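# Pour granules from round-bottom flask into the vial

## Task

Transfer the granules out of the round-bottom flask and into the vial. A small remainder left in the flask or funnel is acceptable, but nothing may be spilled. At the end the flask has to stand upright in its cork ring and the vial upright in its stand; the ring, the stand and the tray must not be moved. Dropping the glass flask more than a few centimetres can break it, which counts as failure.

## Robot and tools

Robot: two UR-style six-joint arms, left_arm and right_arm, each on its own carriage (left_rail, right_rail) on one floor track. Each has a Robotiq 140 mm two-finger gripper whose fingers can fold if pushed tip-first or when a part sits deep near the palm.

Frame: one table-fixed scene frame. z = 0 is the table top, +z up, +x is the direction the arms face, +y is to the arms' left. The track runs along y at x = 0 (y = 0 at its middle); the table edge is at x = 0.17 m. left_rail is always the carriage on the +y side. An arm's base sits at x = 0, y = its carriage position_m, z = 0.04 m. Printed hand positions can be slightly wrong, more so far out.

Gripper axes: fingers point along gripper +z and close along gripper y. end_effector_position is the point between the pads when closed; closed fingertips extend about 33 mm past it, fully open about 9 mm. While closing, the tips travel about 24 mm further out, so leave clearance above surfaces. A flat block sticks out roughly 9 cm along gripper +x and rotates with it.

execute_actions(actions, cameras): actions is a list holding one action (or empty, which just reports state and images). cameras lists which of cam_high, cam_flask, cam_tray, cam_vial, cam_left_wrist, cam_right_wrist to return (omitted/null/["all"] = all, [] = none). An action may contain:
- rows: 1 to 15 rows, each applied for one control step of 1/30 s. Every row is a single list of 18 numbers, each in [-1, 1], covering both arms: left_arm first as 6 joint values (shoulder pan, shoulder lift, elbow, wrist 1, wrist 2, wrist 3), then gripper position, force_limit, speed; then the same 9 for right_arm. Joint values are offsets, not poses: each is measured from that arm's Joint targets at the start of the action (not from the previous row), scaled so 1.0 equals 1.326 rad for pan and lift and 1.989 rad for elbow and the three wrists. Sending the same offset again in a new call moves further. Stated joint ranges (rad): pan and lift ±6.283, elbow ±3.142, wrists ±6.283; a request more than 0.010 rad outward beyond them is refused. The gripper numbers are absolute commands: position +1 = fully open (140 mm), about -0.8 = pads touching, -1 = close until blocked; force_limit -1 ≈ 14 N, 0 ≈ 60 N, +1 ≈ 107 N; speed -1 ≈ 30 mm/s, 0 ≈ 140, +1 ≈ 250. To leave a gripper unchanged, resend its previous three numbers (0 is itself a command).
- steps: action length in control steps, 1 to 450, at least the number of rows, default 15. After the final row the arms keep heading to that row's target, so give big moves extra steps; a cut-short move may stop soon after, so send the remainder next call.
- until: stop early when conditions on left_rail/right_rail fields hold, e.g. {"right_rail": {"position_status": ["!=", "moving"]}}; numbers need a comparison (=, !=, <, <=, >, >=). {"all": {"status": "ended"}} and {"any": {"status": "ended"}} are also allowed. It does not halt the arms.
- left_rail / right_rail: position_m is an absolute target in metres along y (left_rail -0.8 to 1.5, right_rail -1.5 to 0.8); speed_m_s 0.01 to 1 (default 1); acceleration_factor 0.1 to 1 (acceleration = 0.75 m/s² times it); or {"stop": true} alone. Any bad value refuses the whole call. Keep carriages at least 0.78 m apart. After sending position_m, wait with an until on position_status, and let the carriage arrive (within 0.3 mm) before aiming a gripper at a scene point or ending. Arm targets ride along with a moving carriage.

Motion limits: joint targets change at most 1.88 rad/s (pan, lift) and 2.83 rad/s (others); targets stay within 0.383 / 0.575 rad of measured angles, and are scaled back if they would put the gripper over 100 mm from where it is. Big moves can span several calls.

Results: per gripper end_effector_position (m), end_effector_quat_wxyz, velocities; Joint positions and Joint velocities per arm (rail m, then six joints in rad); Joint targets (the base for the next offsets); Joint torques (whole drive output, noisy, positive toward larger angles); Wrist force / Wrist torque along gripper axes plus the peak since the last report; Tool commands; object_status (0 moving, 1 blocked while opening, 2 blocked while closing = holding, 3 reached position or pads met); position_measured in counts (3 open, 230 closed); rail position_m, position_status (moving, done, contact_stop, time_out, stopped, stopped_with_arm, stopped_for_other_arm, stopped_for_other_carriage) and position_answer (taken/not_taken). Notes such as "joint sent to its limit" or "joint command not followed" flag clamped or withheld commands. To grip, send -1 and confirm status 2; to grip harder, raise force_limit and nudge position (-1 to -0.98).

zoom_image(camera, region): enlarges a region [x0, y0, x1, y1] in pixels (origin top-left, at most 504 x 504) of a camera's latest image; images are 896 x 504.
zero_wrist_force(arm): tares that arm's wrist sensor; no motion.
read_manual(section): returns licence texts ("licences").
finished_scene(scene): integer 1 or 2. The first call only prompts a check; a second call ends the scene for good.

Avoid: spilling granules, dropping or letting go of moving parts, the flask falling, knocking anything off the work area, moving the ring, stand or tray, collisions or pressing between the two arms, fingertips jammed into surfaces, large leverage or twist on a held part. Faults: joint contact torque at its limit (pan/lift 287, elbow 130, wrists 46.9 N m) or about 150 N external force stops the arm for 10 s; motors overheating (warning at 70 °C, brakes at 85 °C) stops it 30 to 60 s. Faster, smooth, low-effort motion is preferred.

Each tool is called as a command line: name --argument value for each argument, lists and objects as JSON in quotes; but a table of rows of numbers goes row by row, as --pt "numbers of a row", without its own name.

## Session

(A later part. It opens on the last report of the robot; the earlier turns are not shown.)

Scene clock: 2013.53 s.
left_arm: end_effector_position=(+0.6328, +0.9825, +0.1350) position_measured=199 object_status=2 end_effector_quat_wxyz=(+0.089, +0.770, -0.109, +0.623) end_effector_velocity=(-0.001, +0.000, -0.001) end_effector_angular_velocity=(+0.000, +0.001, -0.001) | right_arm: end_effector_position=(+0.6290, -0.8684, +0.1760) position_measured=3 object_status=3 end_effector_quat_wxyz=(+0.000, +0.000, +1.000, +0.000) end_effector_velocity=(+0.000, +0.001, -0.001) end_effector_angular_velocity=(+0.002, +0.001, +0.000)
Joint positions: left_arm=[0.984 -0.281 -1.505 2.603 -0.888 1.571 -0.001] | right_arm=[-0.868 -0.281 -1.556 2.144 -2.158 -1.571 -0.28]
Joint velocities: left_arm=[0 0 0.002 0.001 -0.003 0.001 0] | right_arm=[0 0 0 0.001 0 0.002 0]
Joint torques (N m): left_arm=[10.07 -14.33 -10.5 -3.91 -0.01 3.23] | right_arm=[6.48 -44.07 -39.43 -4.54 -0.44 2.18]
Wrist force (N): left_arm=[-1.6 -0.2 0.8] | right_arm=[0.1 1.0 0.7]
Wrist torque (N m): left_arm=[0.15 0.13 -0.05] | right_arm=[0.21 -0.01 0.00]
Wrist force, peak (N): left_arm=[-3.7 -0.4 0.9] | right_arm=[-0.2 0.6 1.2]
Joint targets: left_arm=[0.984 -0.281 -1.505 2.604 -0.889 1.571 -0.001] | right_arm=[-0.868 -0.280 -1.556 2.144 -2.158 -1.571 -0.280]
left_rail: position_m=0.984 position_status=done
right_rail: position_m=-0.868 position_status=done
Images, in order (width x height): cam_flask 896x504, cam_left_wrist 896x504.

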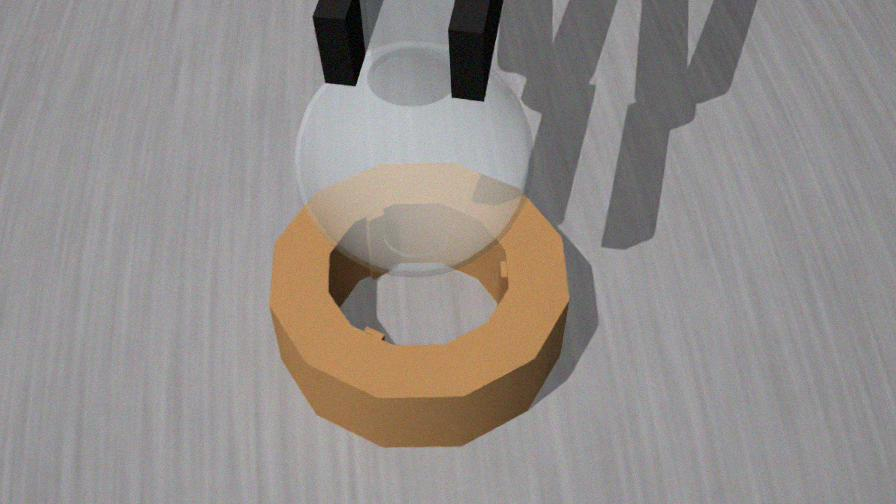

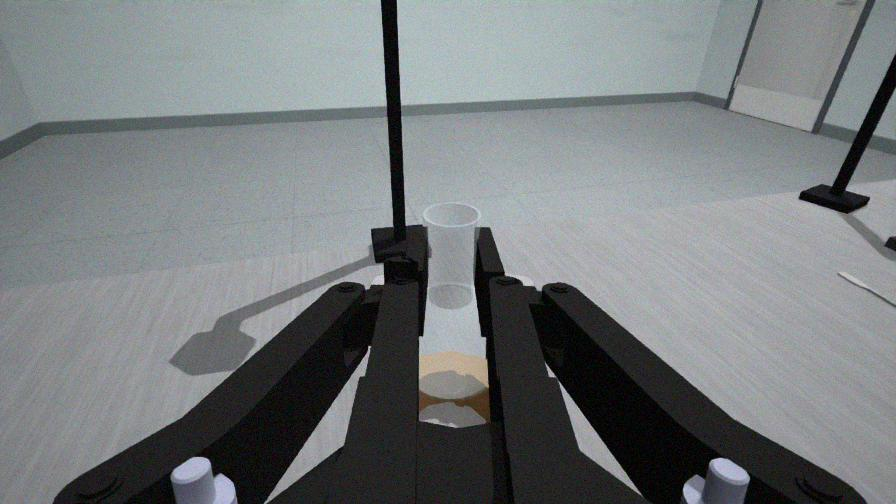

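execute_actions --actions '[]' --cameras '["cam_flask", "cam_vial", "cam_tray"]'

Scene clock: 2050.77 s.
left_arm: end_effector_position=(+0.6328, +0.9825, +0.1349) position_measured=199 object_status=2 end_effector_quat_wxyz=(+0.089, +0.770, -0.109, +0.623) end_effector_velocity=(+0.000, +0.000, +0.000) end_effector_angular_velocity=(-0.001, +0.000, +0.000) | right_arm: end_effector_position=(+0.6290, -0.8684, +0.1760) position_measured=3 object_status=3 end_effector_quat_wxyz=(+0.000, +0.000, +1.000, +0.000) end_effector_velocity=(+0.000, +0.000, -0.001) end_effector_angular_velocity=(+0.000, +0.001, +0.000)
Joint positions: left_arm=[0.984 -0.281 -1.505 2.604 -0.889 1.571 -0.001] | right_arm=[-0.868 -0.281 -1.556 2.144 -2.158 -1.571 -0.281]
Joint velocities: left_arm=[0 0 0 -0.001 0 0 -0.001] | right_arm=[0 0 0.001 0 0 0 0]
Joint torques (N m): left_arm=[5.88 -17.66 -16.41 -3.15 0.29 3.16] | right_arm=[5.45 -43.33 -41.03 -4.68 -0.17 2.05]
Wrist force (N): left_arm=[-1.9 -0.7 0.6] | right_arm=[0.1 0.3 0.6]
Wrist torque (N m): left_arm=[0.04 0.22 -0.05] | right_arm=[0.06 -0.03 0.01]
Wrist force, peak (N): left_arm=[-2.1 -0.4 0.5] | right_arm=[0.1 0.2 1.1]
Joint targets: left_arm=[0.984 -0.281 -1.505 2.604 -0.889 1.571 -0.001] | right_arm=[-0.868 -0.280 -1.556 2.144 -2.158 -1.571 -0.280]
Tool commands: left_gripper/position=-1.0 left_gripper/force_limit=+0.0 left_gripper/speed=-0.7 right_gripper/position=+1.0 right_gripper/force_limit=+1.0 right_gripper/speed=+1.0
left_rail: position_m=0.984 position_status=done
right_rail: position_m=-0.868 position_status=done
Images, in order (width x height): cam_flask 896x504, cam_tray 896x504, cam_vial 896x504.

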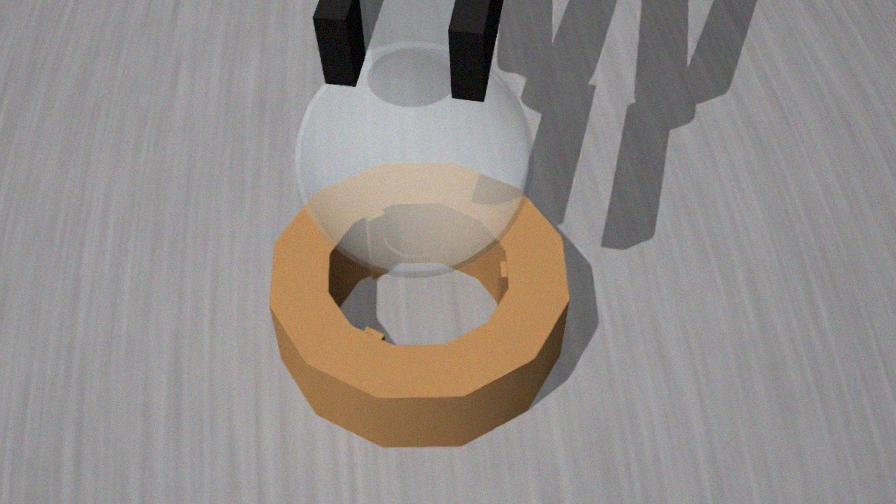

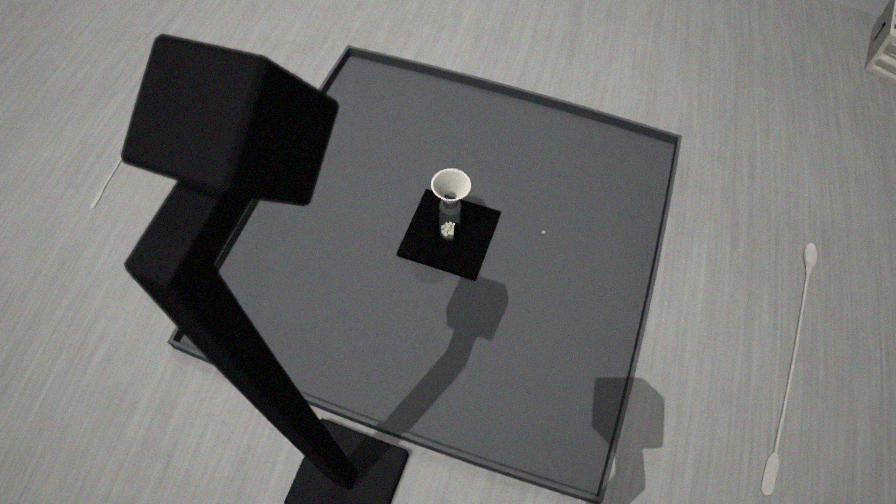

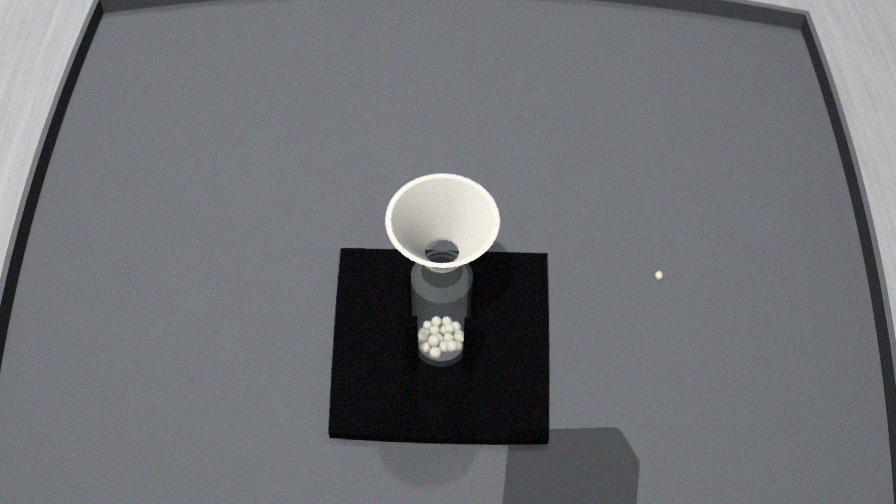

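execute_actions --actions '[{"rows": [[0,0.00078,0.00008,-0.00061,0,0,-1,0,-0.7,0,0,0,0,0,0,1,1,1],[0,0.003,0.00032,-0.00234,0,0,-1,0,-0.7,0,0,0,0,0,0,1,1,1],[0,0.00642,0.00068,-0.00501,0,0,-1,0,-0.7,0,0,0,0,0,0,1,1,1],[0,0.01083,0.00115,-0.00845,0,0,-1,0,-0.7,0,0,0,0,0,0,1,1,1],[0,0.016,0.0017,-0.01249,0,0,-1,0,-0.7,0,0,0,0,0,0,1,1,1],[0,0.02173,0.0023,-0.01696,0,0,-1,0,-0.7,0,0,0,0,0,0,1,1,1],[0,0.02778,0.00295,-0.02167,0,0,-1,0,-0.7,0,0,0,0,0,0,1,1,1],[0,0.03395,0.0036,-0.02649,0,0,-1,0,-0.7,0,0,0,0,0,0,1,1,1],[0,0.04,0.00424,-0.03121,0,0,-1,0,-0.7,0,0,0,0,0,0,1,1,1],[0,0.04572,0.00485,-0.03568,0,0,-1,0,-0.7,0,0,0,0,0,0,1,1,1],[0,0.0509,0.0054,-0.03972,0,0,-1,0,-0.7,0,0,0,0,0,0,1,1,1],[0,0.05531,0.00587,-0.04316,0,0,-1,0,-0.7,0,0,0,0,0,0,1,1,1],[0,0.05872,0.00623,-0.04582,0,0,-1,0,-0.7,0,0,0,0,0,0,1,1,1],[0,0.06094,0.00646,-0.04755,0,0,-1,0,-0.7,0,0,0,0,0,0,1,1,1],[0,0.06172,0.00655,-0.04816,0,0,-1,0,-0.7,0,0,0,0,0,0,1,1,1]], "steps": 20}]' --cameras '["cam_flask"]'

Scene clock: 2071.03 s.
left_arm: end_effector_position=(+0.6334, +0.9823, +0.1077) position_measured=199 object_status=2 end_effector_quat_wxyz=(+0.089, +0.769, -0.109, +0.623) end_effector_velocity=(+0.000, +0.000, -0.001) end_effector_angular_velocity=(-0.001, +0.000, +0.000) | right_arm: end_effector_position=(+0.6290, -0.8684, +0.1760) position_measured=3 object_status=3 end_effector_quat_wxyz=(+0.000, +0.000, +1.000, +0.000) end_effector_velocity=(-0.001, +0.001, -0.001) end_effector_angular_velocity=(+0.000, +0.002, +0.002)
Joint positions: left_arm=[0.984 -0.281 -1.424 2.617 -0.984 1.571 -0.001] | right_arm=[-0.868 -0.281 -1.556 2.144 -2.158 -1.571 -0.28]
Joint velocities: left_arm=[0 -0.001 0.003 0 -0.002 0 -0.001] | right_arm=[0 0.002 0 0.001 0.001 -0.001 0]
Joint torques (N m): left_arm=[2.14 -19.15 -5.89 -3.93 0.04 3.08] | right_arm=[5.96 -45.99 -40.76 -4.47 -0.65 2.13]
Wrist force (N): left_arm=[-1.5 -0.4 0.5] | right_arm=[-0.2 0.4 0.7]
Wrist torque (N m): left_arm=[0.11 0.15 -0.04] | right_arm=[0.10 0.04 0.00]
Wrist force, peak (N): left_arm=[-2.2 -0.3 0.7] | right_arm=[0.1 0.5 1.1]
Joint targets: left_arm=[0.984 -0.281 -1.423 2.617 -0.984 1.571 -0.001] | right_arm=[-0.868 -0.280 -1.556 2.144 -2.158 -1.571 -0.280]
left_rail: position_m=0.984 position_status=done
right_rail: position_m=-0.868 position_status=done
Images, in order (width x height): cam_flask 896x504.

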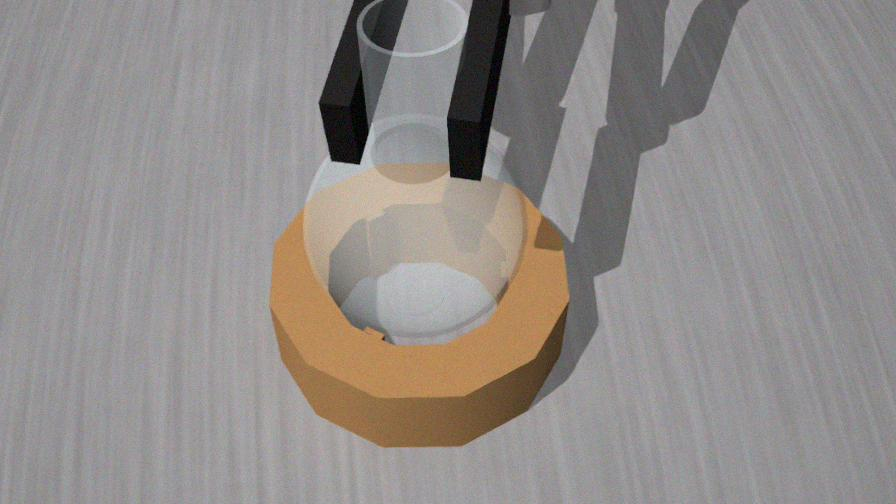

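execute_actions --actions '[{"rows": [[0,0.0005,0.00005,-0.0004,0,0,-1,0,-0.7,0,0,0,0,0,0,1,1,1],[0,0.0013,0.00014,-0.001,0,0,-1,0,-0.7,0,0,0,0,0,0,1,1,1],[0,0.0022,0.00024,-0.0017,0,0,-1,0,-0.7,0,0,0,0,0,0,1,1,1],[0,0.0031,0.00033,-0.0024,0,0,-1,0,-0.7,0,0,0,0,0,0,1,1,1],[0,0.0039,0.00042,-0.003,0,0,-1,0,-0.7,0,0,0,0,0,0,1,1,1],[0,0.00443,0.00047,-0.00345,0,0,-1,0,-0.7,0,0,0,0,0,0,1,1,1]], "steps": 10}]' --cameras '["cam_flask"]'

Scene clock: 2078.83 s.
left_arm: end_effector_position=(+0.6334, +0.9823, +0.1057) position_measured=199 object_status=2 end_effector_quat_wxyz=(+0.089, +0.769, -0.109, +0.623) end_effector_velocity=(+0.000, +0.000, -0.001) end_effector_angular_velocity=(-0.001, +0.001, +0.000) | right_arm: end_effector_position=(+0.6290, -0.8684, +0.1760) position_measured=3 object_status=3 end_effector_quat_wxyz=(+0.000, +0.000, +1.000, +0.000) end_effector_velocity=(+0.000, +0.002, +0.000) end_effector_angular_velocity=(+0.002, +0.000, +0.001)
Joint positions: left_arm=[0.984 -0.281 -1.418 2.617 -0.991 1.571 -0.001] | right_arm=[-0.868 -0.281 -1.556 2.144 -2.158 -1.571 -0.28]
Joint velocities: left_arm=[0 0 0.002 0.001 -0.003 0 -0.001] | right_arm=[0 0.001 0 0 0 0.002 0]
Joint torques (N m): left_arm=[-1.37 -23.98 -4.86 -4.52 0 3] | right_arm=[4.05 -49.16 -40.91 -4.4 -0.13 2.13]
Wrist force (N): left_arm=[-0.3 -0.5 0.0] | right_arm=[-0.4 0.2 0.5]
Wrist torque (N m): left_arm=[0.08 0.18 -0.05] | right_arm=[0.05 0.07 0.00]
Wrist force, peak (N): left_arm=[-2.1 -0.9 0.3] | right_arm=[-0.1 0.7 1.0]
Joint targets: left_arm=[0.984 -0.281 -1.417 2.617 -0.991 1.571 -0.001] | right_arm=[-0.868 -0.280 -1.556 2.144 -2.158 -1.571 -0.280]
left_rail: position_m=0.984 position_status=done
right_rail: position_m=-0.868 position_status=done
Images, in order (width x height): cam_flask 896x504.

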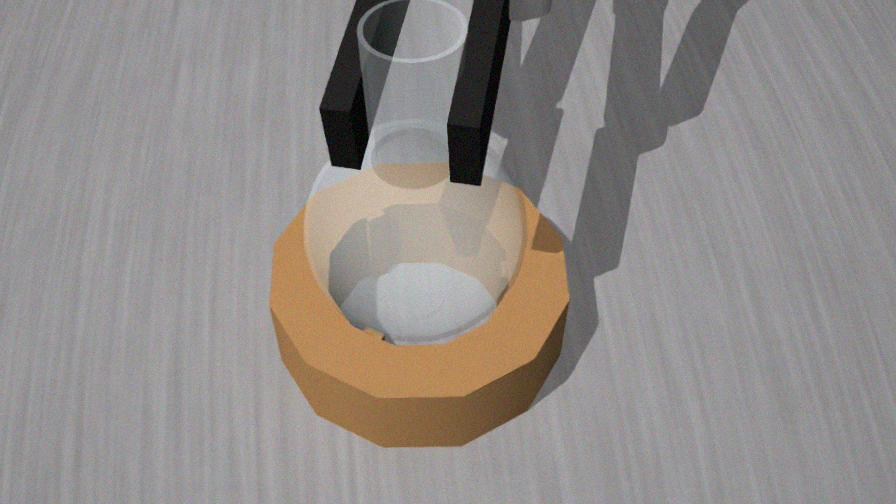

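execute_actions --actions '[{"rows": [[0,0.0003,0.00003,-0.0002,0,0,-1,0,-0.7,0,0,0,0,0,0,1,1,1],[0,0.0007,0.00007,-0.0005,0,0,-1,0,-0.7,0,0,0,0,0,0,1,1,1],[0,0.0011,0.00012,-0.0009,0,0,-1,0,-0.7,0,0,0,0,0,0,1,1,1]], "steps": 8}]' --cameras '[]'

execute_actions --actions '[{"rows": [[0,0,0,0,0,0,-0.2,0,-1,0,0,0,0,0,0,1,1,1]], "steps": 30}]' --cameras '["cam_flask", "cam_left_wrist"]'

Scene clock: 2093.13 s.
left_arm: end_effector_position=(+0.6334, +0.9823, +0.1052) position_measured=199 object_status=2 end_effector_quat_wxyz=(+0.089, +0.769, -0.109, +0.623) end_effector_velocity=(+0.000, -0.001, +0.000) end_effector_angular_velocity=(+0.000, +0.001, -0.001) | right_arm: end_effector_position=(+0.6290, -0.8684, +0.1760) position_measured=3 object_status=3 end_effector_quat_wxyz=(+0.000, +0.000, +1.000, +0.000) end_effector_velocity=(+0.000, -0.002, +0.000) end_effector_angular_velocity=(-0.001, +0.001, -0.002)
Joint positions: left_arm=[0.984 -0.281 -1.416 2.618 -0.993 1.571 -0.001] | right_arm=[-0.868 -0.281 -1.556 2.144 -2.158 -1.571 -0.28]
Joint velocities: left_arm=[0 -0.001 0.001 0 0 0 0] | right_arm=[0 -0.002 0 0 0 -0.001 0]
Joint torques (N m): left_arm=[-7.05 -19.9 -3.64 -3.21 0.21 3.13] | right_arm=[5.07 -44.99 -40.83 -4.55 0.08 2.29]
Wrist force (N): left_arm=[2.5 -0.1 -1.0] | right_arm=[0.1 0.3 0.3]
Wrist torque (N m): left_arm=[0.19 0.23 -0.06] | right_arm=[0.08 -0.04 0.00]
Wrist force, peak (N): left_arm=[2.5 -0.1 -1.0] | right_arm=[0.2 0.4 1.1]
Joint targets: left_arm=[0.984 -0.281 -1.416 2.618 -0.993 1.571 -0.001] | right_arm=[-0.868 -0.280 -1.556 2.144 -2.158 -1.571 -0.280]
left_rail: position_m=0.984 position_status=done
right_rail: position_m=-0.868 position_status=done
No camera images: "cameras" was empty.

Scene clock: 2094.33 s.
left_arm: end_effector_position=(+0.6334, +0.9823, +0.1051) position_measured=154 object_status=3 end_effector_quat_wxyz=(+0.089, +0.769, -0.109, +0.623) end_effector_velocity=(+0.000, +0.000, +0.000) end_effector_angular_velocity=(+0.001, +0.000, +0.000) | right_arm: end_effector_position=(+0.6290, -0.8684, +0.1760) position_measured=3 object_status=3 end_effector_quat_wxyz=(+0.000, +0.000, +1.000, +0.000) end_effector_velocity=(+0.000, +0.000, +0.000) end_effector_angular_velocity=(+0.000, +0.000, +0.001)
Joint positions: left_arm=[0.984 -0.281 -1.416 2.618 -0.993 1.571 -0.001] | right_arm=[-0.868 -0.281 -1.556 2.144 -2.158 -1.571 -0.28]
Joint velocities: left_arm=[0 0 0 0.001 0 0 0.001] | right_arm=[0 0 0 0 0 0 -0.001]
Joint torques (N m): left_arm=[-7.61 -25.81 -11.14 -3.35 0.08 3.01] | right_arm=[4.26 -45.11 -40.25 -4.96 -0.75 1.63]
Wrist force (N): left_arm=[-1.1 -0.5 0.4] | right_arm=[0.1 0.4 0.9]
Wrist torque (N m): left_arm=[0.08 0.17 -0.05] | right_arm=[0.09 -0.02 0.01]
Wrist force, peak (N): left_arm=[2.4 -0.5 -1.1] | right_arm=[-0.2 0.7 0.9]
Joint targets: left_arm=[0.984 -0.281 -1.416 2.618 -0.993 1.571 -0.001] | right_arm=[-0.868 -0.280 -1.556 2.144 -2.158 -1.571 -0.280]
left_rail: position_m=0.984 position_status=done
right_rail: position_m=-0.868 position_status=done
Images, in order (width x height): cam_flask 896x504, cam_left_wrist 896x504.

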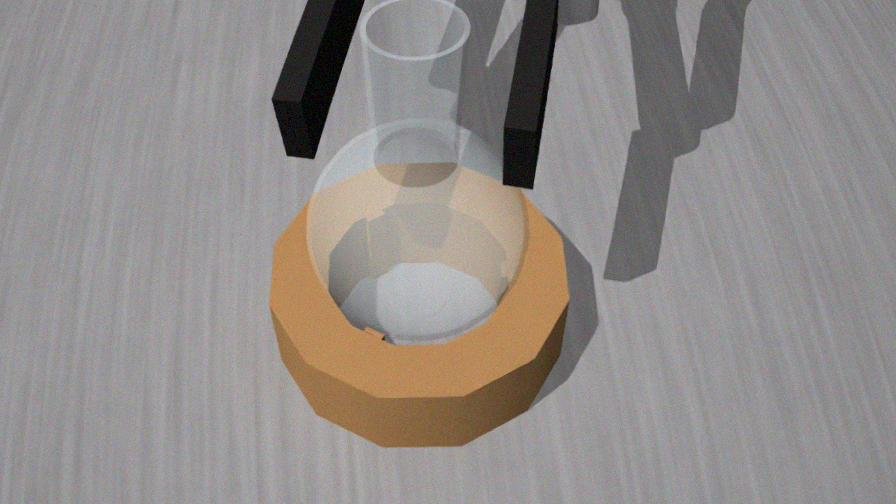

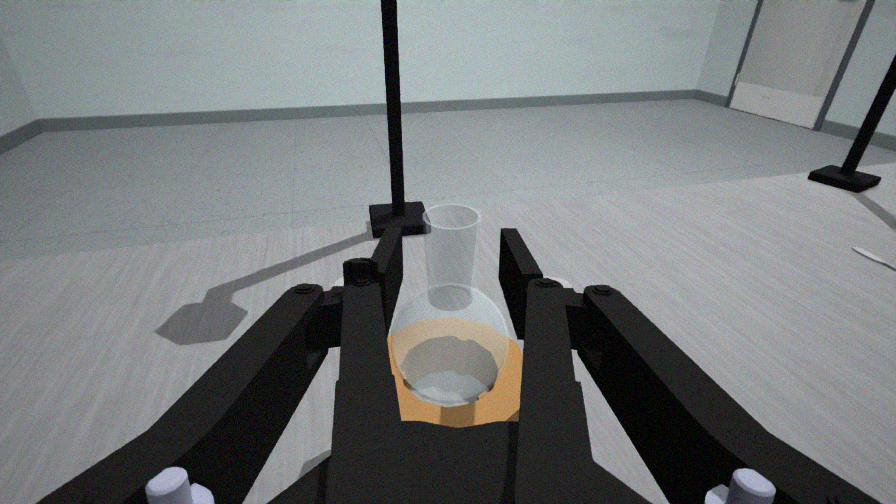

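execute_actions --actions '[{"rows": [[0,-0.00251,0.0004,0.00127,0,0,-0.2,0,-1,0,0,0,0,0,0,1,1,1],[0,-0.0096,0.00154,0.00486,0,0,-0.2,0,-1,0,0,0,0,0,0,1,1,1],[0,-0.02055,0.00329,0.01041,0,0,-0.2,0,-1,0,0,0,0,0,0,1,1,1],[0,-0.03466,0.00555,0.01755,0,0,-0.2,0,-1,0,0,0,0,0,0,1,1,1],[0,-0.05124,0.00821,0.02594,0,0,-0.2,0,-1,0,0,0,0,0,0,1,1,1],[0,-0.06955,0.01115,0.03522,0,0,-0.2,0,-1,0,0,0,0,0,0,1,1,1],[0,-0.08892,0.01425,0.04502,0,0,-0.2,0,-1,0,0,0,0,0,0,1,1,1],[0,-0.10867,0.01742,0.05503,0,0,-0.2,0,-1,0,0,0,0,0,0,1,1,1],[0,-0.12804,0.02052,0.06483,0,0,-0.2,0,-1,0,0,0,0,0,0,1,1,1],[0,-0.14636,0.02346,0.07411,0,0,-0.2,0,-1,0,0,0,0,0,0,1,1,1],[0,-0.16293,0.02612,0.0825,0,0,-0.2,0,-1,0,0,0,0,0,0,1,1,1],[0,-0.17704,0.02838,0.08964,0,0,-0.2,0,-1,0,0,0,0,0,0,1,1,1],[0,-0.18799,0.03013,0.09519,0,0,-0.2,0,-1,0,0,0,0,0,0,1,1,1],[0,-0.19508,0.03127,0.09878,0,0,-0.2,0,-1,0,0,0,0,0,0,1,1,1],[0,-0.19759,0.03167,0.10005,0,0,-0.2,0,-1,0,0,0,0,0,0,1,1,1]], "steps": 20}]' --cameras '["cam_high", "cam_flask"]'

Scene clock: 2139.00 s.
left_arm: end_effector_position=(+0.5771, +0.9986, +0.1602) position_measured=154 object_status=3 end_effector_quat_wxyz=(+0.089, +0.769, -0.109, +0.623) end_effector_velocity=(-0.001, +0.000, +0.000) end_effector_angular_velocity=(+0.000, +0.000, +0.000) | right_arm: end_effector_position=(+0.6290, -0.8684, +0.1760) position_measured=3 object_status=3 end_effector_quat_wxyz=(+0.000, +0.000, +1.000, +0.000) end_effector_velocity=(+0.000, +0.001, +0.000) end_effector_angular_velocity=(+0.001, +0.001, +0.001)
Joint positions: left_arm=[0.984 -0.281 -1.677 2.681 -0.794 1.571 -0.001] | right_arm=[-0.868 -0.281 -1.556 2.144 -2.158 -1.571 -0.28]
Joint velocities: left_arm=[0 -0.001 -0.003 0.001 0.002 0 -0.001] | right_arm=[0 0.001 0 -0.001 0.001 0.001 0]
Joint torques (N m): left_arm=[-7.36 -32.27 -11.46 0.32 0.05 2.7] | right_arm=[7.43 -44.22 -40.16 -4.61 -0.15 1.76]
Wrist force (N): left_arm=[-0.7 -0.7 0.8] | right_arm=[-0.1 0.3 0.9]
Wrist torque (N m): left_arm=[0.01 0.09 -0.07] | right_arm=[0.06 0.01 0.01]
Wrist force, peak (N): left_arm=[-1.9 -0.3 1.6] | right_arm=[-0.2 0.3 1.1]
Joint targets: left_arm=[0.984 -0.281 -1.678 2.681 -0.794 1.571 -0.001] | right_arm=[-0.868 -0.280 -1.556 2.144 -2.158 -1.571 -0.280]
left_rail: position_m=0.984 position_status=done
right_rail: position_m=-0.868 position_status=done
Images, in order (width x height): cam_high 896x504, cam_flask 896x504.

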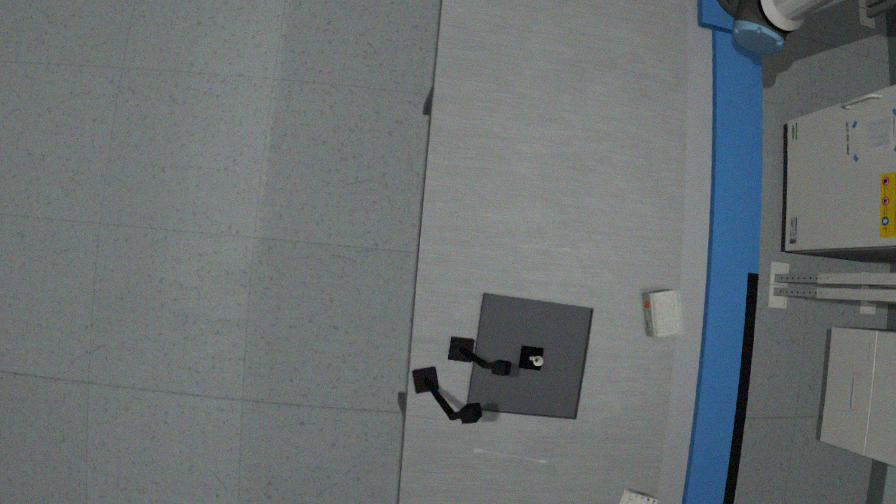

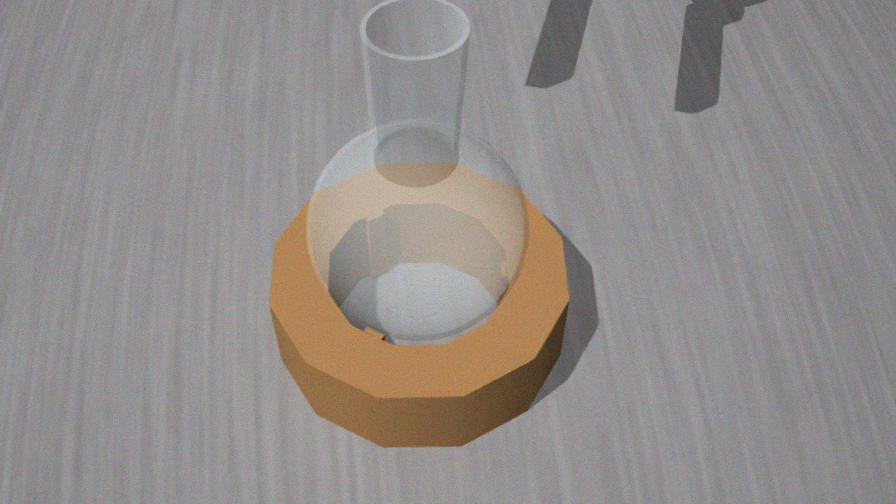

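execute_actions --actions '[{"right_rail": {"position_m": 0.2}, "rows": [[0,0,0,0,0,0,-0.2,0,-1,0.00214,-0.00004,0.00024,-0.00022,0,0.00575,-1,-1,0],[0,0,0,0,0,0,-0.2,0,-1,0.00818,-0.00015,0.00092,-0.00084,0,0.02199,-1,-1,0],[0,0,0,0,0,0,-0.2,0,-1,0.0175,-0.00033,0.00198,-0.0018,0,0.04706,-1,-1,0],[0,0,0,0,0,0,-0.2,0,-1,0.02951,-0.00056,0.00333,-0.00303,0,0.07937,-1,-1,0],[0,0,0,0,0,0,-0.2,0,-1,0.04363,-0.00082,0.00493,-0.00449,0,0.11733,-1,-1,0],[0,0,0,0,0,0,-0.2,0,-1,0.05922,-0.00112,0.00669,-0.00609,0,0.15928,-1,-1,0],[0,0,0,0,0,0,-0.2,0,-1,0.07571,-0.00143,0.00855,-0.00779,0,0.20363,-1,-1,0],[0,0,0,0,0,0,-0.2,0,-1,0.09254,-0.00174,0.01045,-0.00952,0,0.24888,-1,-1,0],[0,0,0,0,0,0,-0.2,0,-1,0.10903,-0.00205,0.01231,-0.01121,0,0.29322,-1,-1,0],[0,0,0,0,0,0,-0.2,0,-1,0.12462,-0.00235,0.01407,-0.01281,0,0.33517,-1,-1,0],[0,0,0,0,0,0,-0.2,0,-1,0.13874,-0.00261,0.01567,-0.01427,0,0.37313,-1,-1,0],[0,0,0,0,0,0,-0.2,0,-1,0.15075,-0.00284,0.01702,-0.0155,0,0.40544,-1,-1,0],[0,0,0,0,0,0,-0.2,0,-1,0.16007,-0.00302,0.01808,-0.01646,0,0.43051,-1,-1,0],[0,0,0,0,0,0,-0.2,0,-1,0.16611,-0.00313,0.01876,-0.01708,0,0.44675,-1,-1,0],[0,0,0,0,0,0,-0.2,0,-1,0.16825,-0.00317,0.019,-0.0173,0,0.4525,-1,-1,0]], "steps": 95, "until": {"right_rail": {"position_status": ["!=", "moving"]}}}]' --cameras '["cam_vial", "cam_right_wrist"]'

Scene clock: 2258.87 s.
left_arm: end_effector_position=(+0.5770, +0.9986, +0.1602) position_measured=154 object_status=3 end_effector_quat_wxyz=(+0.089, +0.769, -0.109, +0.623) end_effector_velocity=(+0.000, +0.000, +0.000) end_effector_angular_velocity=(+0.000, -0.001, +0.001) | right_arm: end_effector_position=(+0.6003, +0.3398, +0.1604) position_measured=231 object_status=3 end_effector_quat_wxyz=(+0.000, +0.332, +0.943, +0.000) end_effector_velocity=(+0.001, +0.000, +0.001) end_effector_angular_velocity=(-0.001, -0.003, -0.001)
Joint positions: left_arm=[0.984 -0.281 -1.678 2.681 -0.794 1.571 -0.001] | right_arm=[0.2 -0.057 -1.561 2.182 -2.193 -1.571 0.619]
Joint velocities: left_arm=[0 0 0 -0.001 0 0 0] | right_arm=[0.001 -0.001 -0.001 -0.001 -0.001 -0.001 0]
Joint torques (N m): left_arm=[-8.31 -29.03 -26.21 -2.25 0.19 2.82] | right_arm=[10.41 -50.88 -37.57 -5.61 1.17 3.7]
Wrist force (N): left_arm=[-0.6 -0.8 0.9] | right_arm=[0.0 0.8 0.8]
Wrist torque (N m): left_arm=[0.00 0.06 -0.08] | right_arm=[0.18 0.01 -0.01]
Wrist force, peak (N): left_arm=[-1.2 -0.9 0.9] | right_arm=[-0.6 -3.5 0.7]
Joint targets: left_arm=[0.984 -0.281 -1.678 2.681 -0.794 1.571 -0.001] | right_arm=[0.200 -0.057 -1.561 2.182 -2.193 -1.571 0.619]
left_rail: position_m=0.984 position_status=done
right_rail: position_m=0.200 position_status=done
Images, in order (width x height): cam_vial 896x504, cam_right_wrist 896x504.

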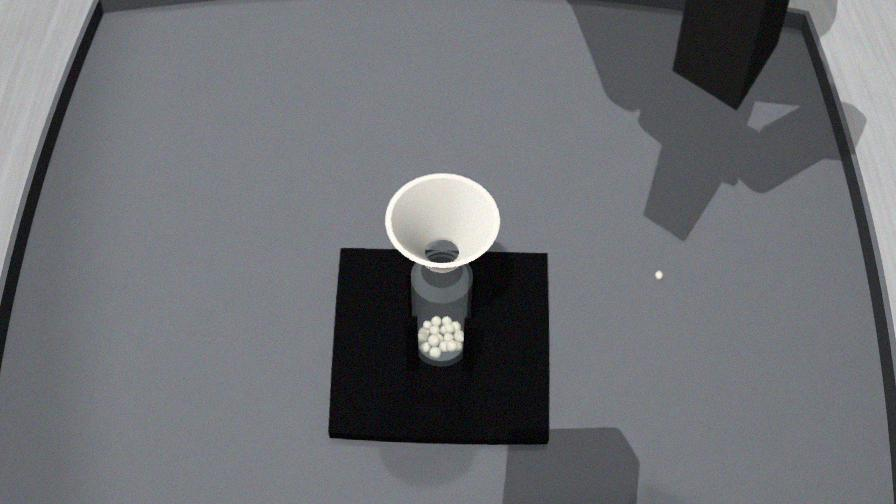

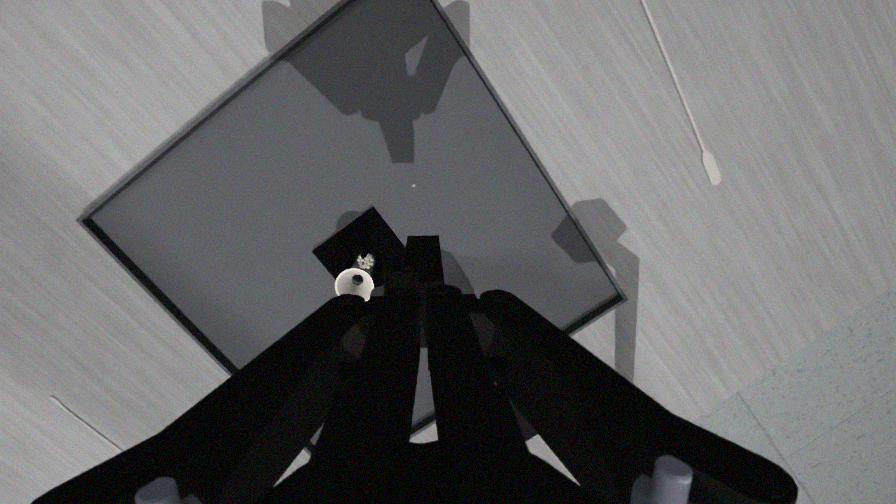

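zoom_image --camera "cam_right_wrist" --region '[300, 140, 540, 320]'

Scaled by 2.100 from the camera's 896x504 image, which has a finer 1280x720 frame.

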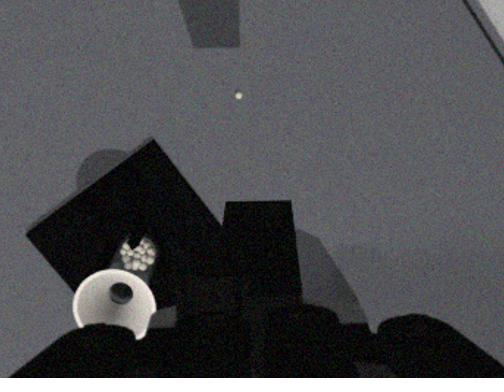

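execute_actions --actions '[{"rows": [[0,0,0,0,0,0,-0.2,0,-1,-0.00004,-0.00029,0.00019,0,0,0.00569,-1,-1,0],[0,0,0,0,0,0,-0.2,0,-1,-0.00014,-0.0011,0.00074,0.00002,0,0.02176,-1,-1,0],[0,0,0,0,0,0,-0.2,0,-1,-0.0003,-0.00235,0.00157,0.00004,0,0.04656,-1,-1,0],[0,0,0,0,0,0,-0.2,0,-1,-0.0005,-0.00397,0.00265,0.00006,0,0.07853,-1,-1,0],[0,0,0,0,0,0,-0.2,0,-1,-0.00074,-0.00587,0.00392,0.00009,0,0.11609,-1,-1,0],[0,0,0,0,0,0,-0.2,0,-1,-0.00101,-0.00796,0.00533,0.00012,0,0.15759,-1,-1,0],[0,0,0,0,0,0,-0.2,0,-1,-0.00129,-0.01018,0.00681,0.00016,0,0.20147,-1,-1,0],[0,0,0,0,0,0,-0.2,0,-1,-0.00158,-0.01244,0.00832,0.00019,0,0.24624,-1,-1,0],[0,0,0,0,0,0,-0.2,0,-1,-0.00186,-0.01466,0.0098,0.00023,0,0.29012,-1,-1,0],[0,0,0,0,0,0,-0.2,0,-1,-0.00213,-0.01675,0.01121,0.00026,0,0.33162,-1,-1,0],[0,0,0,0,0,0,-0.2,0,-1,-0.00237,-0.01865,0.01248,0.00029,0,0.36918,-1,-1,0],[0,0,0,0,0,0,-0.2,0,-1,-0.00257,-0.02027,0.01356,0.00031,0,0.40115,-1,-1,0],[0,0,0,0,0,0,-0.2,0,-1,-0.00273,-0.02152,0.01439,0.00033,0,0.42595,-1,-1,0],[0,0,0,0,0,0,-0.2,0,-1,-0.00283,-0.02233,0.01494,0.00035,0,0.44202,-1,-1,0],[0,0,0,0,0,0,-0.2,0,-1,-0.00287,-0.02262,0.01513,0.00035,0,0.44771,-1,-1,0]], "steps": 24}]' --cameras '["cam_right_wrist"]'

zoom_image --camera "cam_right_wrist" --region '[300, 140, 540, 320]'

Scene clock: 2345.60 s.
left_arm: end_effector_position=(+0.5770, +0.9986, +0.1602) position_measured=154 object_status=3 end_effector_quat_wxyz=(+0.089, +0.769, -0.109, +0.623) end_effector_velocity=(+0.000, +0.000, +0.000) end_effector_angular_velocity=(+0.003, -0.001, +0.000) | right_arm: end_effector_position=(+0.5822, +0.3388, +0.1601) position_measured=231 object_status=3 end_effector_quat_wxyz=(+0.000, +0.707, +0.707, +0.000) end_effector_velocity=(+0.000, +0.000, +0.001) end_effector_angular_velocity=(+0.001, -0.002, -0.003)
Joint positions: left_arm=[0.984 -0.281 -1.678 2.681 -0.794 1.571 -0.001] | right_arm=[0.2 -0.061 -1.591 2.212 -2.192 -1.571 1.509]
Joint velocities: left_arm=[0 -0.001 0 0 0 -0.001 0.003] | right_arm=[0 0 -0.002 0 -0.001 0.001 0.003]
Joint torques (N m): left_arm=[-7.76 -27.18 -35.63 -3.47 0.15 2.73] | right_arm=[-15.44 -54.7 -34.12 -3.06 0.76 3.74]
Wrist force (N): left_arm=[-0.7 -0.6 0.6] | right_arm=[0.0 0.7 0.3]
Wrist torque (N m): left_arm=[0.04 0.08 -0.08] | right_arm=[0.17 0.09 0.00]
Wrist force, peak (N): left_arm=[-1.1 -1.2 0.9] | right_arm=[-0.6 1.3 0.3]
Joint targets: left_arm=[0.984 -0.281 -1.678 2.681 -0.794 1.571 -0.001] | right_arm=[0.200 -0.061 -1.591 2.212 -2.192 -1.571 1.510]
left_rail: position_m=0.984 position_status=done
right_rail: position_m=0.200 position_status=done
Images, in order (width x height): cam_right_wrist 896x504.

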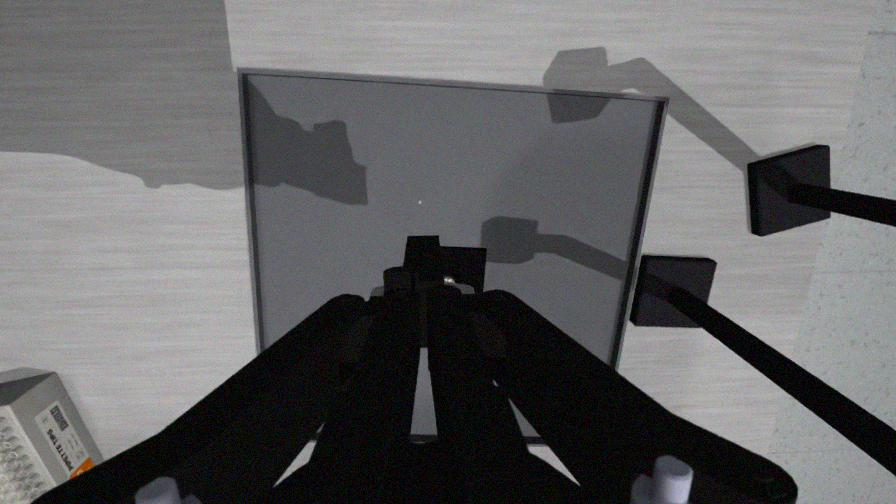

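Scaled by 2.100 from the camera's 896x504 image, which has a finer 1280x720 frame.

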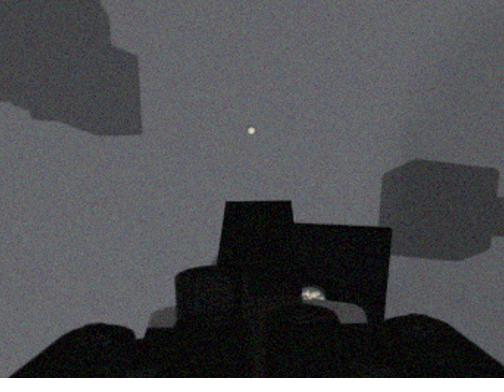

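execute_actions --actions '[{"rows": [[0,0,0,0,0,0,-0.2,0,-1,0.00011,0.00117,0.00089,-0.00167,0,0.00007,-1,-1,0],[0,0,0,0,0,0,-0.2,0,-1,0.00041,0.00446,0.00342,-0.0064,0,0.00028,-1,-1,0],[0,0,0,0,0,0,-0.2,0,-1,0.00089,0.00955,0.00732,-0.01369,0,0.00059,-1,-1,0],[0,0,0,0,0,0,-0.2,0,-1,0.00149,0.01611,0.01235,-0.02309,0,0.001,-1,-1,0],[0,0,0,0,0,0,-0.2,0,-1,0.00221,0.02382,0.01825,-0.03413,0,0.00147,-1,-1,0],[0,0,0,0,0,0,-0.2,0,-1,0.003,0.03233,0.02478,-0.04633,0,0.002,-1,-1,0],[0,0,0,0,0,0,-0.2,0,-1,0.00383,0.04134,0.03168,-0.05923,0,0.00256,-1,-1,0],[0,0,0,0,0,0,-0.2,0,-1,0.00469,0.05052,0.03871,-0.0724,0,0.00312,-1,-1,0],[0,0,0,0,0,0,-0.2,0,-1,0.00552,0.05953,0.04561,-0.0853,0,0.00368,-1,-1,0],[0,0,0,0,0,0,-0.2,0,-1,0.00631,0.06804,0.05214,-0.0975,0,0.00421,-1,-1,0],[0,0,0,0,0,0,-0.2,0,-1,0.00703,0.07575,0.05804,-0.10854,0,0.00468,-1,-1,0],[0,0,0,0,0,0,-0.2,0,-1,0.00763,0.08231,0.06307,-0.11794,0,0.00509,-1,-1,0],[0,0,0,0,0,0,-0.2,0,-1,0.00811,0.0874,0.06697,-0.12523,0,0.0054,-1,-1,0],[0,0,0,0,0,0,-0.2,0,-1,0.00841,0.09069,0.0695,-0.12996,0,0.00561,-1,-1,0],[0,0,0,0,0,0,-0.2,0,-1,0.00852,0.09186,0.07039,-0.13163,0,0.00568,-1,-1,0]], "steps": 24}]' --cameras '["cam_right_wrist", "cam_vial"]'

zoom_image --camera "cam_right_wrist" --region '[340, 150, 580, 290]'

Scene clock: 2434.37 s.
left_arm: end_effector_position=(+0.5770, +0.9986, +0.1602) position_measured=154 object_status=3 end_effector_quat_wxyz=(+0.089, +0.769, -0.109, +0.623) end_effector_velocity=(+0.000, +0.000, +0.000) end_effector_angular_velocity=(+0.000, +0.000, -0.001) | right_arm: end_effector_position=(+0.5533, +0.3467, +0.0483) position_measured=231 object_status=3 end_effector_quat_wxyz=(+0.000, +0.707, +0.707, +0.000) end_effector_velocity=(-0.001, +0.000, -0.002) end_effector_angular_velocity=(+0.001, +0.002, +0.000)
Joint positions: left_arm=[0.984 -0.281 -1.678 2.681 -0.794 1.571 -0.001] | right_arm=[0.2 -0.05 -1.469 2.351 -2.453 -1.571 1.521]
Joint velocities: left_arm=[0 -0.001 0 0 0.001 0 0] | right_arm=[0 0 0.002 0.002 -0.002 0.001 -0.001]
Joint torques (N m): left_arm=[-7.83 -26.22 -34.59 -3.18 0.2 2.67] | right_arm=[17.47 -31.53 -25.36 -6.69 0.4 4.06]
Wrist force (N): left_arm=[-0.7 -0.9 0.4] | right_arm=[-0.1 0.7 1.2]
Wrist torque (N m): left_arm=[-0.02 0.08 -0.08] | right_arm=[0.13 0.10 0.02]
Wrist force, peak (N): left_arm=[-1.1 -1.0 0.8] | right_arm=[0.3 0.3 2.9]
Joint targets: left_arm=[0.984 -0.281 -1.678 2.681 -0.794 1.571 -0.001] | right_arm=[0.200 -0.050 -1.469 2.352 -2.454 -1.571 1.521]
left_rail: position_m=0.984 position_status=done
right_rail: position_m=0.200 position_status=done
Images, in order (width x height): cam_vial 896x504, cam_right_wrist 896x504.

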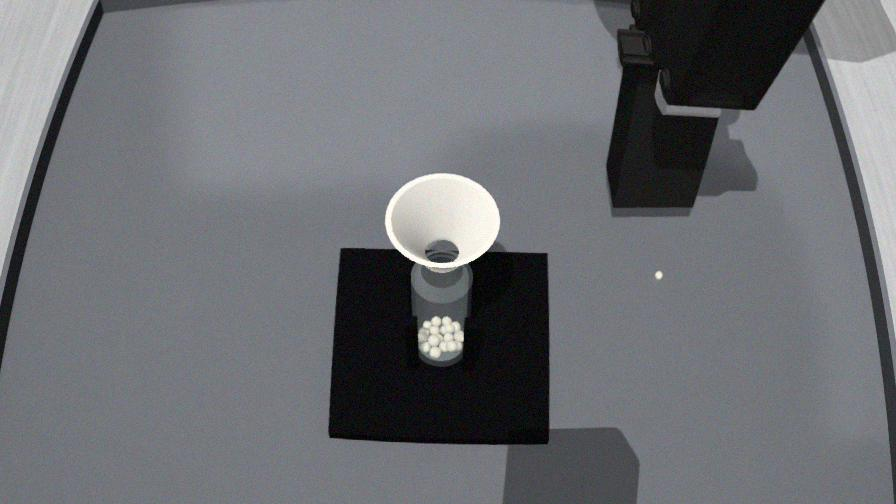

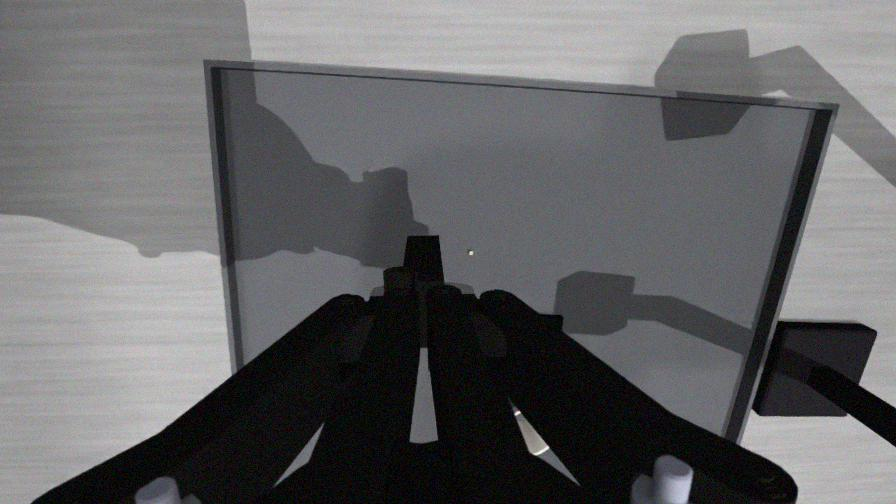

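Scaled by 2.100 from the camera's 896x504 image, which has a finer 1280x720 frame.

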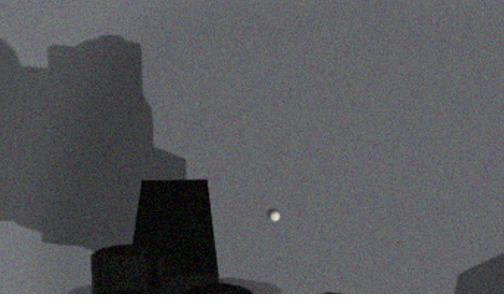

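execute_actions --actions '[{"rows": [[0,0,0,0,0,0,-0.2,0,-1,0,0.00034,0.00008,-0.00031,0,0,-1,-1,0],[0,0,0,0,0,0,-0.2,0,-1,0,0.00127,0.00031,-0.00116,0,0,-1,-1,0],[0,0,0,0,0,0,-0.2,0,-1,0,0.00264,0.00064,-0.0024,0,0,-1,-1,0],[0,0,0,0,0,0,-0.2,0,-1,0,0.0043,0.00105,-0.00391,0,0,-1,-1,0],[0,0,0,0,0,0,-0.2,0,-1,0,0.00611,0.00149,-0.00556,0,0,-1,-1,0],[0,0,0,0,0,0,-0.2,0,-1,0,0.00792,0.00193,-0.0072,0,0,-1,-1,0],[0,0,0,0,0,0,-0.2,0,-1,0,0.00958,0.00233,-0.00871,0,0,-1,-1,0],[0,0,0,0,0,0,-0.2,0,-1,0,0.01095,0.00266,-0.00996,0,0,-1,-1,0],[0,0,0,0,0,0,-0.2,0,-1,0,0.01187,0.00289,-0.0108,0,0,-1,-1,0],[0,0,0,0,0,0,-0.2,0,-1,0,0.01222,0.00297,-0.01112,0,0,-1,-1,0]], "steps": 14}]' --cameras '["cam_vial"]'

Scene clock: 2458.63 s.
left_arm: end_effector_position=(+0.5770, +0.9986, +0.1602) position_measured=154 object_status=3 end_effector_quat_wxyz=(+0.089, +0.769, -0.109, +0.623) end_effector_velocity=(+0.000, +0.000, +0.000) end_effector_angular_velocity=(-0.002, +0.001, +0.001) | right_arm: end_effector_position=(+0.5532, +0.3467, +0.0393) position_measured=231 object_status=3 end_effector_quat_wxyz=(+0.000, +0.707, +0.707, +0.000) end_effector_velocity=(+0.000, +0.001, -0.002) end_effector_angular_velocity=(+0.001, +0.001, +0.001)
Joint positions: left_arm=[0.984 -0.281 -1.678 2.681 -0.794 1.571 -0.001] | right_arm=[0.2 -0.05 -1.453 2.357 -2.475 -1.571 1.521]
Joint velocities: left_arm=[0 0 0 0 0 -0.001 -0.002] | right_arm=[0 0.001 0.003 0.001 -0.003 0.001 0]
Joint torques (N m): left_arm=[-7.13 -26.87 -33.41 -3.21 0.24 2.66] | right_arm=[16.69 -34.23 -24.38 -7.04 0.01 3.59]
Wrist force (N): left_arm=[-0.3 -0.7 0.3] | right_arm=[-0.4 0.8 0.7]
Wrist torque (N m): left_arm=[0.02 0.00 -0.08] | right_arm=[0.14 0.19 0.04]
Wrist force, peak (N): left_arm=[-1.0 -1.0 0.9] | right_arm=[-0.3 0.6 1.7]
Joint targets: left_arm=[0.984 -0.281 -1.678 2.681 -0.794 1.571 -0.001] | right_arm=[0.200 -0.050 -1.453 2.358 -2.476 -1.571 1.521]
left_rail: position_m=0.984 position_status=done
right_rail: position_m=0.200 position_status=done
Images, in order (width x height): cam_vial 896x504.

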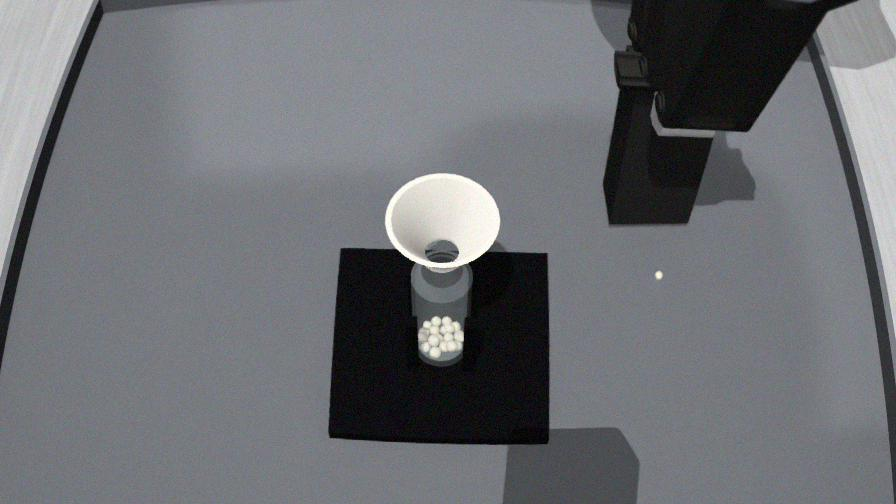

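execute_actions --actions '[{"rows": [[0,0,0,0,0,0,-0.2,0,-1,0,0.0005,0.00012,-0.00045,0,0,-1,-1,0],[0,0,0,0,0,0,-0.2,0,-1,0,0.0011,0.00027,-0.001,0,0,-1,-1,0],[0,0,0,0,0,0,-0.2,0,-1,0,0.0016,0.00039,-0.00146,0,0,-1,-1,0],[0,0,0,0,0,0,-0.2,0,-1,0,0.00204,0.0005,-0.00185,0,0,-1,-1,0]], "steps": 8}]' --cameras '[]'

execute_actions --actions '[{"rows": [[0,0,0,0,0,0,-0.2,0,-1,0,0.00034,0.00008,-0.00031,0,0,-1,-1,0],[0,0,0,0,0,0,-0.2,0,-1,0,0.00068,0.00017,-0.00062,0,0,-1,-1,0]], "steps": 6}]' --cameras '[]'

execute_actions --actions '[{"rows": [[0,0,0,0,0,0,-0.2,0,-1,0,0.00034,0.00008,-0.00031,0,0,-1,-1,0],[0,0,0,0,0,0,-0.2,0,-1,0,0.00068,0.00017,-0.00062,0,0,-1,-1,0]], "steps": 6}]' --cameras '[]'

Scene clock: 2472.70 s.
left_arm: end_effector_position=(+0.5770, +0.9986, +0.1602) position_measured=154 object_status=3 end_effector_quat_wxyz=(+0.089, +0.769, -0.109, +0.623) end_effector_velocity=(+0.000, +0.000, +0.000) end_effector_angular_velocity=(-0.001, +0.000, +0.001) | right_arm: end_effector_position=(+0.5532, +0.3467, +0.0377) position_measured=231 object_status=3 end_effector_quat_wxyz=(+0.000, +0.707, +0.707, +0.000) end_effector_velocity=(+0.000, +0.000, -0.001) end_effector_angular_velocity=(+0.000, +0.001, +0.001)
Joint positions: left_arm=[0.984 -0.281 -1.678 2.681 -0.794 1.571 -0.001] | right_arm=[0.2 -0.05 -1.45 2.358 -2.479 -1.571 1.521]
Joint velocities: left_arm=[0 0 0 0.001 0 0 -0.002] | right_arm=[0 0 0.002 0 -0.001 0 0]
Joint torques (N m): left_arm=[-8.3 -24.88 -32 -3.27 0.2 2.74] | right_arm=[14.15 -29.91 -25.02 -6.63 0.06 3.78]
Wrist force (N): left_arm=[-0.6 -0.7 0.7] | right_arm=[-0.2 0.6 0.9]
Wrist torque (N m): left_arm=[0.01 0.04 -0.08] | right_arm=[0.11 0.14 0.04]
Wrist force, peak (N): left_arm=[-1.3 -0.8 1.0] | right_arm=[-0.2 0.6 1.3]
Joint targets: left_arm=[0.984 -0.281 -1.678 2.681 -0.794 1.571 -0.001] | right_arm=[0.200 -0.050 -1.450 2.359 -2.480 -1.571 1.521]
left_rail: position_m=0.984 position_status=done
right_rail: position_m=0.200 position_status=done
No camera images: "cameras" was empty.

Scene clock: 2473.10 s.
left_arm: end_effector_position=(+0.5770, +0.9986, +0.1602) position_measured=154 object_status=3 end_effector_quat_wxyz=(+0.089, +0.769, -0.109, +0.623) end_effector_velocity=(+0.000, +0.000, +0.000) end_effector_angular_velocity=(+0.001, -0.001, +0.001) | right_arm: end_effector_position=(+0.5532, +0.3467, +0.0371) position_measured=231 object_status=3 end_effector_quat_wxyz=(+0.000, +0.707, +0.707, +0.000) end_effector_velocity=(+0.001, -0.001, +0.000) end_effector_angular_velocity=(+0.001, -0.002, -0.002)
Joint positions: left_arm=[0.984 -0.281 -1.678 2.681 -0.794 1.571 -0.001] | right_arm=[0.2 -0.05 -1.449 2.359 -2.481 -1.571 1.521]
Joint velocities: left_arm=[0 0 0 0 0 -0.001 0.001] | right_arm=[0 -0.001 0.001 0 -0.003 0.001 0]
Joint torques (N m): left_arm=[-7.82 -26.21 -32.39 -3.52 0.54 2.77] | right_arm=[14.46 -32.06 -25.65 -6.41 -0.52 3.73]
Wrist force (N): left_arm=[-0.6 -0.7 0.7] | right_arm=[-0.4 0.6 0.5]
Wrist torque (N m): left_arm=[0.02 0.05 -0.07] | right_arm=[0.11 0.18 0.04]
Wrist force, peak (N): left_arm=[-1.0 -0.6 1.0] | right_arm=[-0.3 0.4 1.2]
Joint targets: left_arm=[0.984 -0.281 -1.678 2.681 -0.794 1.571 -0.001] | right_arm=[0.200 -0.050 -1.449 2.359 -2.481 -1.571 1.521]
left_rail: position_m=0.984 position_status=done
right_rail: position_m=0.200 position_status=done
No camera images: "cameras" was empty.

Scene clock: 2473.50 s.
left_arm: end_effector_position=(+0.5770, +0.9986, +0.1602) position_measured=154 object_status=3 end_effector_quat_wxyz=(+0.089, +0.769, -0.109, +0.623) end_effector_velocity=(+0.000, +0.000, +0.000) end_effector_angular_velocity=(+0.000, +0.000, +0.000) | right_arm: end_effector_position=(+0.5532, +0.3467, +0.0366) position_measured=231 object_status=3 end_effector_quat_wxyz=(+0.000, +0.707, +0.707, +0.000) end_effector_velocity=(+0.000, -0.001, -0.001) end_effector_angular_velocity=(-0.001, +0.000, +0.000)
Joint positions: left_arm=[0.984 -0.281 -1.678 2.681 -0.794 1.571 -0.001] | right_arm=[0.2 -0.05 -1.448 2.359 -2.482 -1.571 1.521]
Joint velocities: left_arm=[0 0 0 0 0 0 0] | right_arm=[0 -0.001 0.001 0.001 -0.002 -0.001 -0.001]
Joint torques (N m): left_arm=[-7.72 -25.95 -32.25 -3.28 0.27 2.72] | right_arm=[13.08 -32.54 -22.95 -6.67 -0.12 4.32]
Wrist force (N): left_arm=[-1.0 -0.4 0.7] | right_arm=[-0.5 0.5 1.0]
Wrist torque (N m): left_arm=[0.07 0.13 -0.07] | right_arm=[0.09 0.21 0.05]
Wrist force, peak (N): left_arm=[-1.0 -1.0 1.1] | right_arm=[-0.3 0.5 1.3]
Joint targets: left_arm=[0.984 -0.281 -1.678 2.681 -0.794 1.571 -0.001] | right_arm=[0.200 -0.050 -1.448 2.359 -2.482 -1.571 1.521]
left_rail: position_m=0.984 position_status=done
right_rail: position_m=0.200 position_status=done
No camera images: "cameras" was empty.


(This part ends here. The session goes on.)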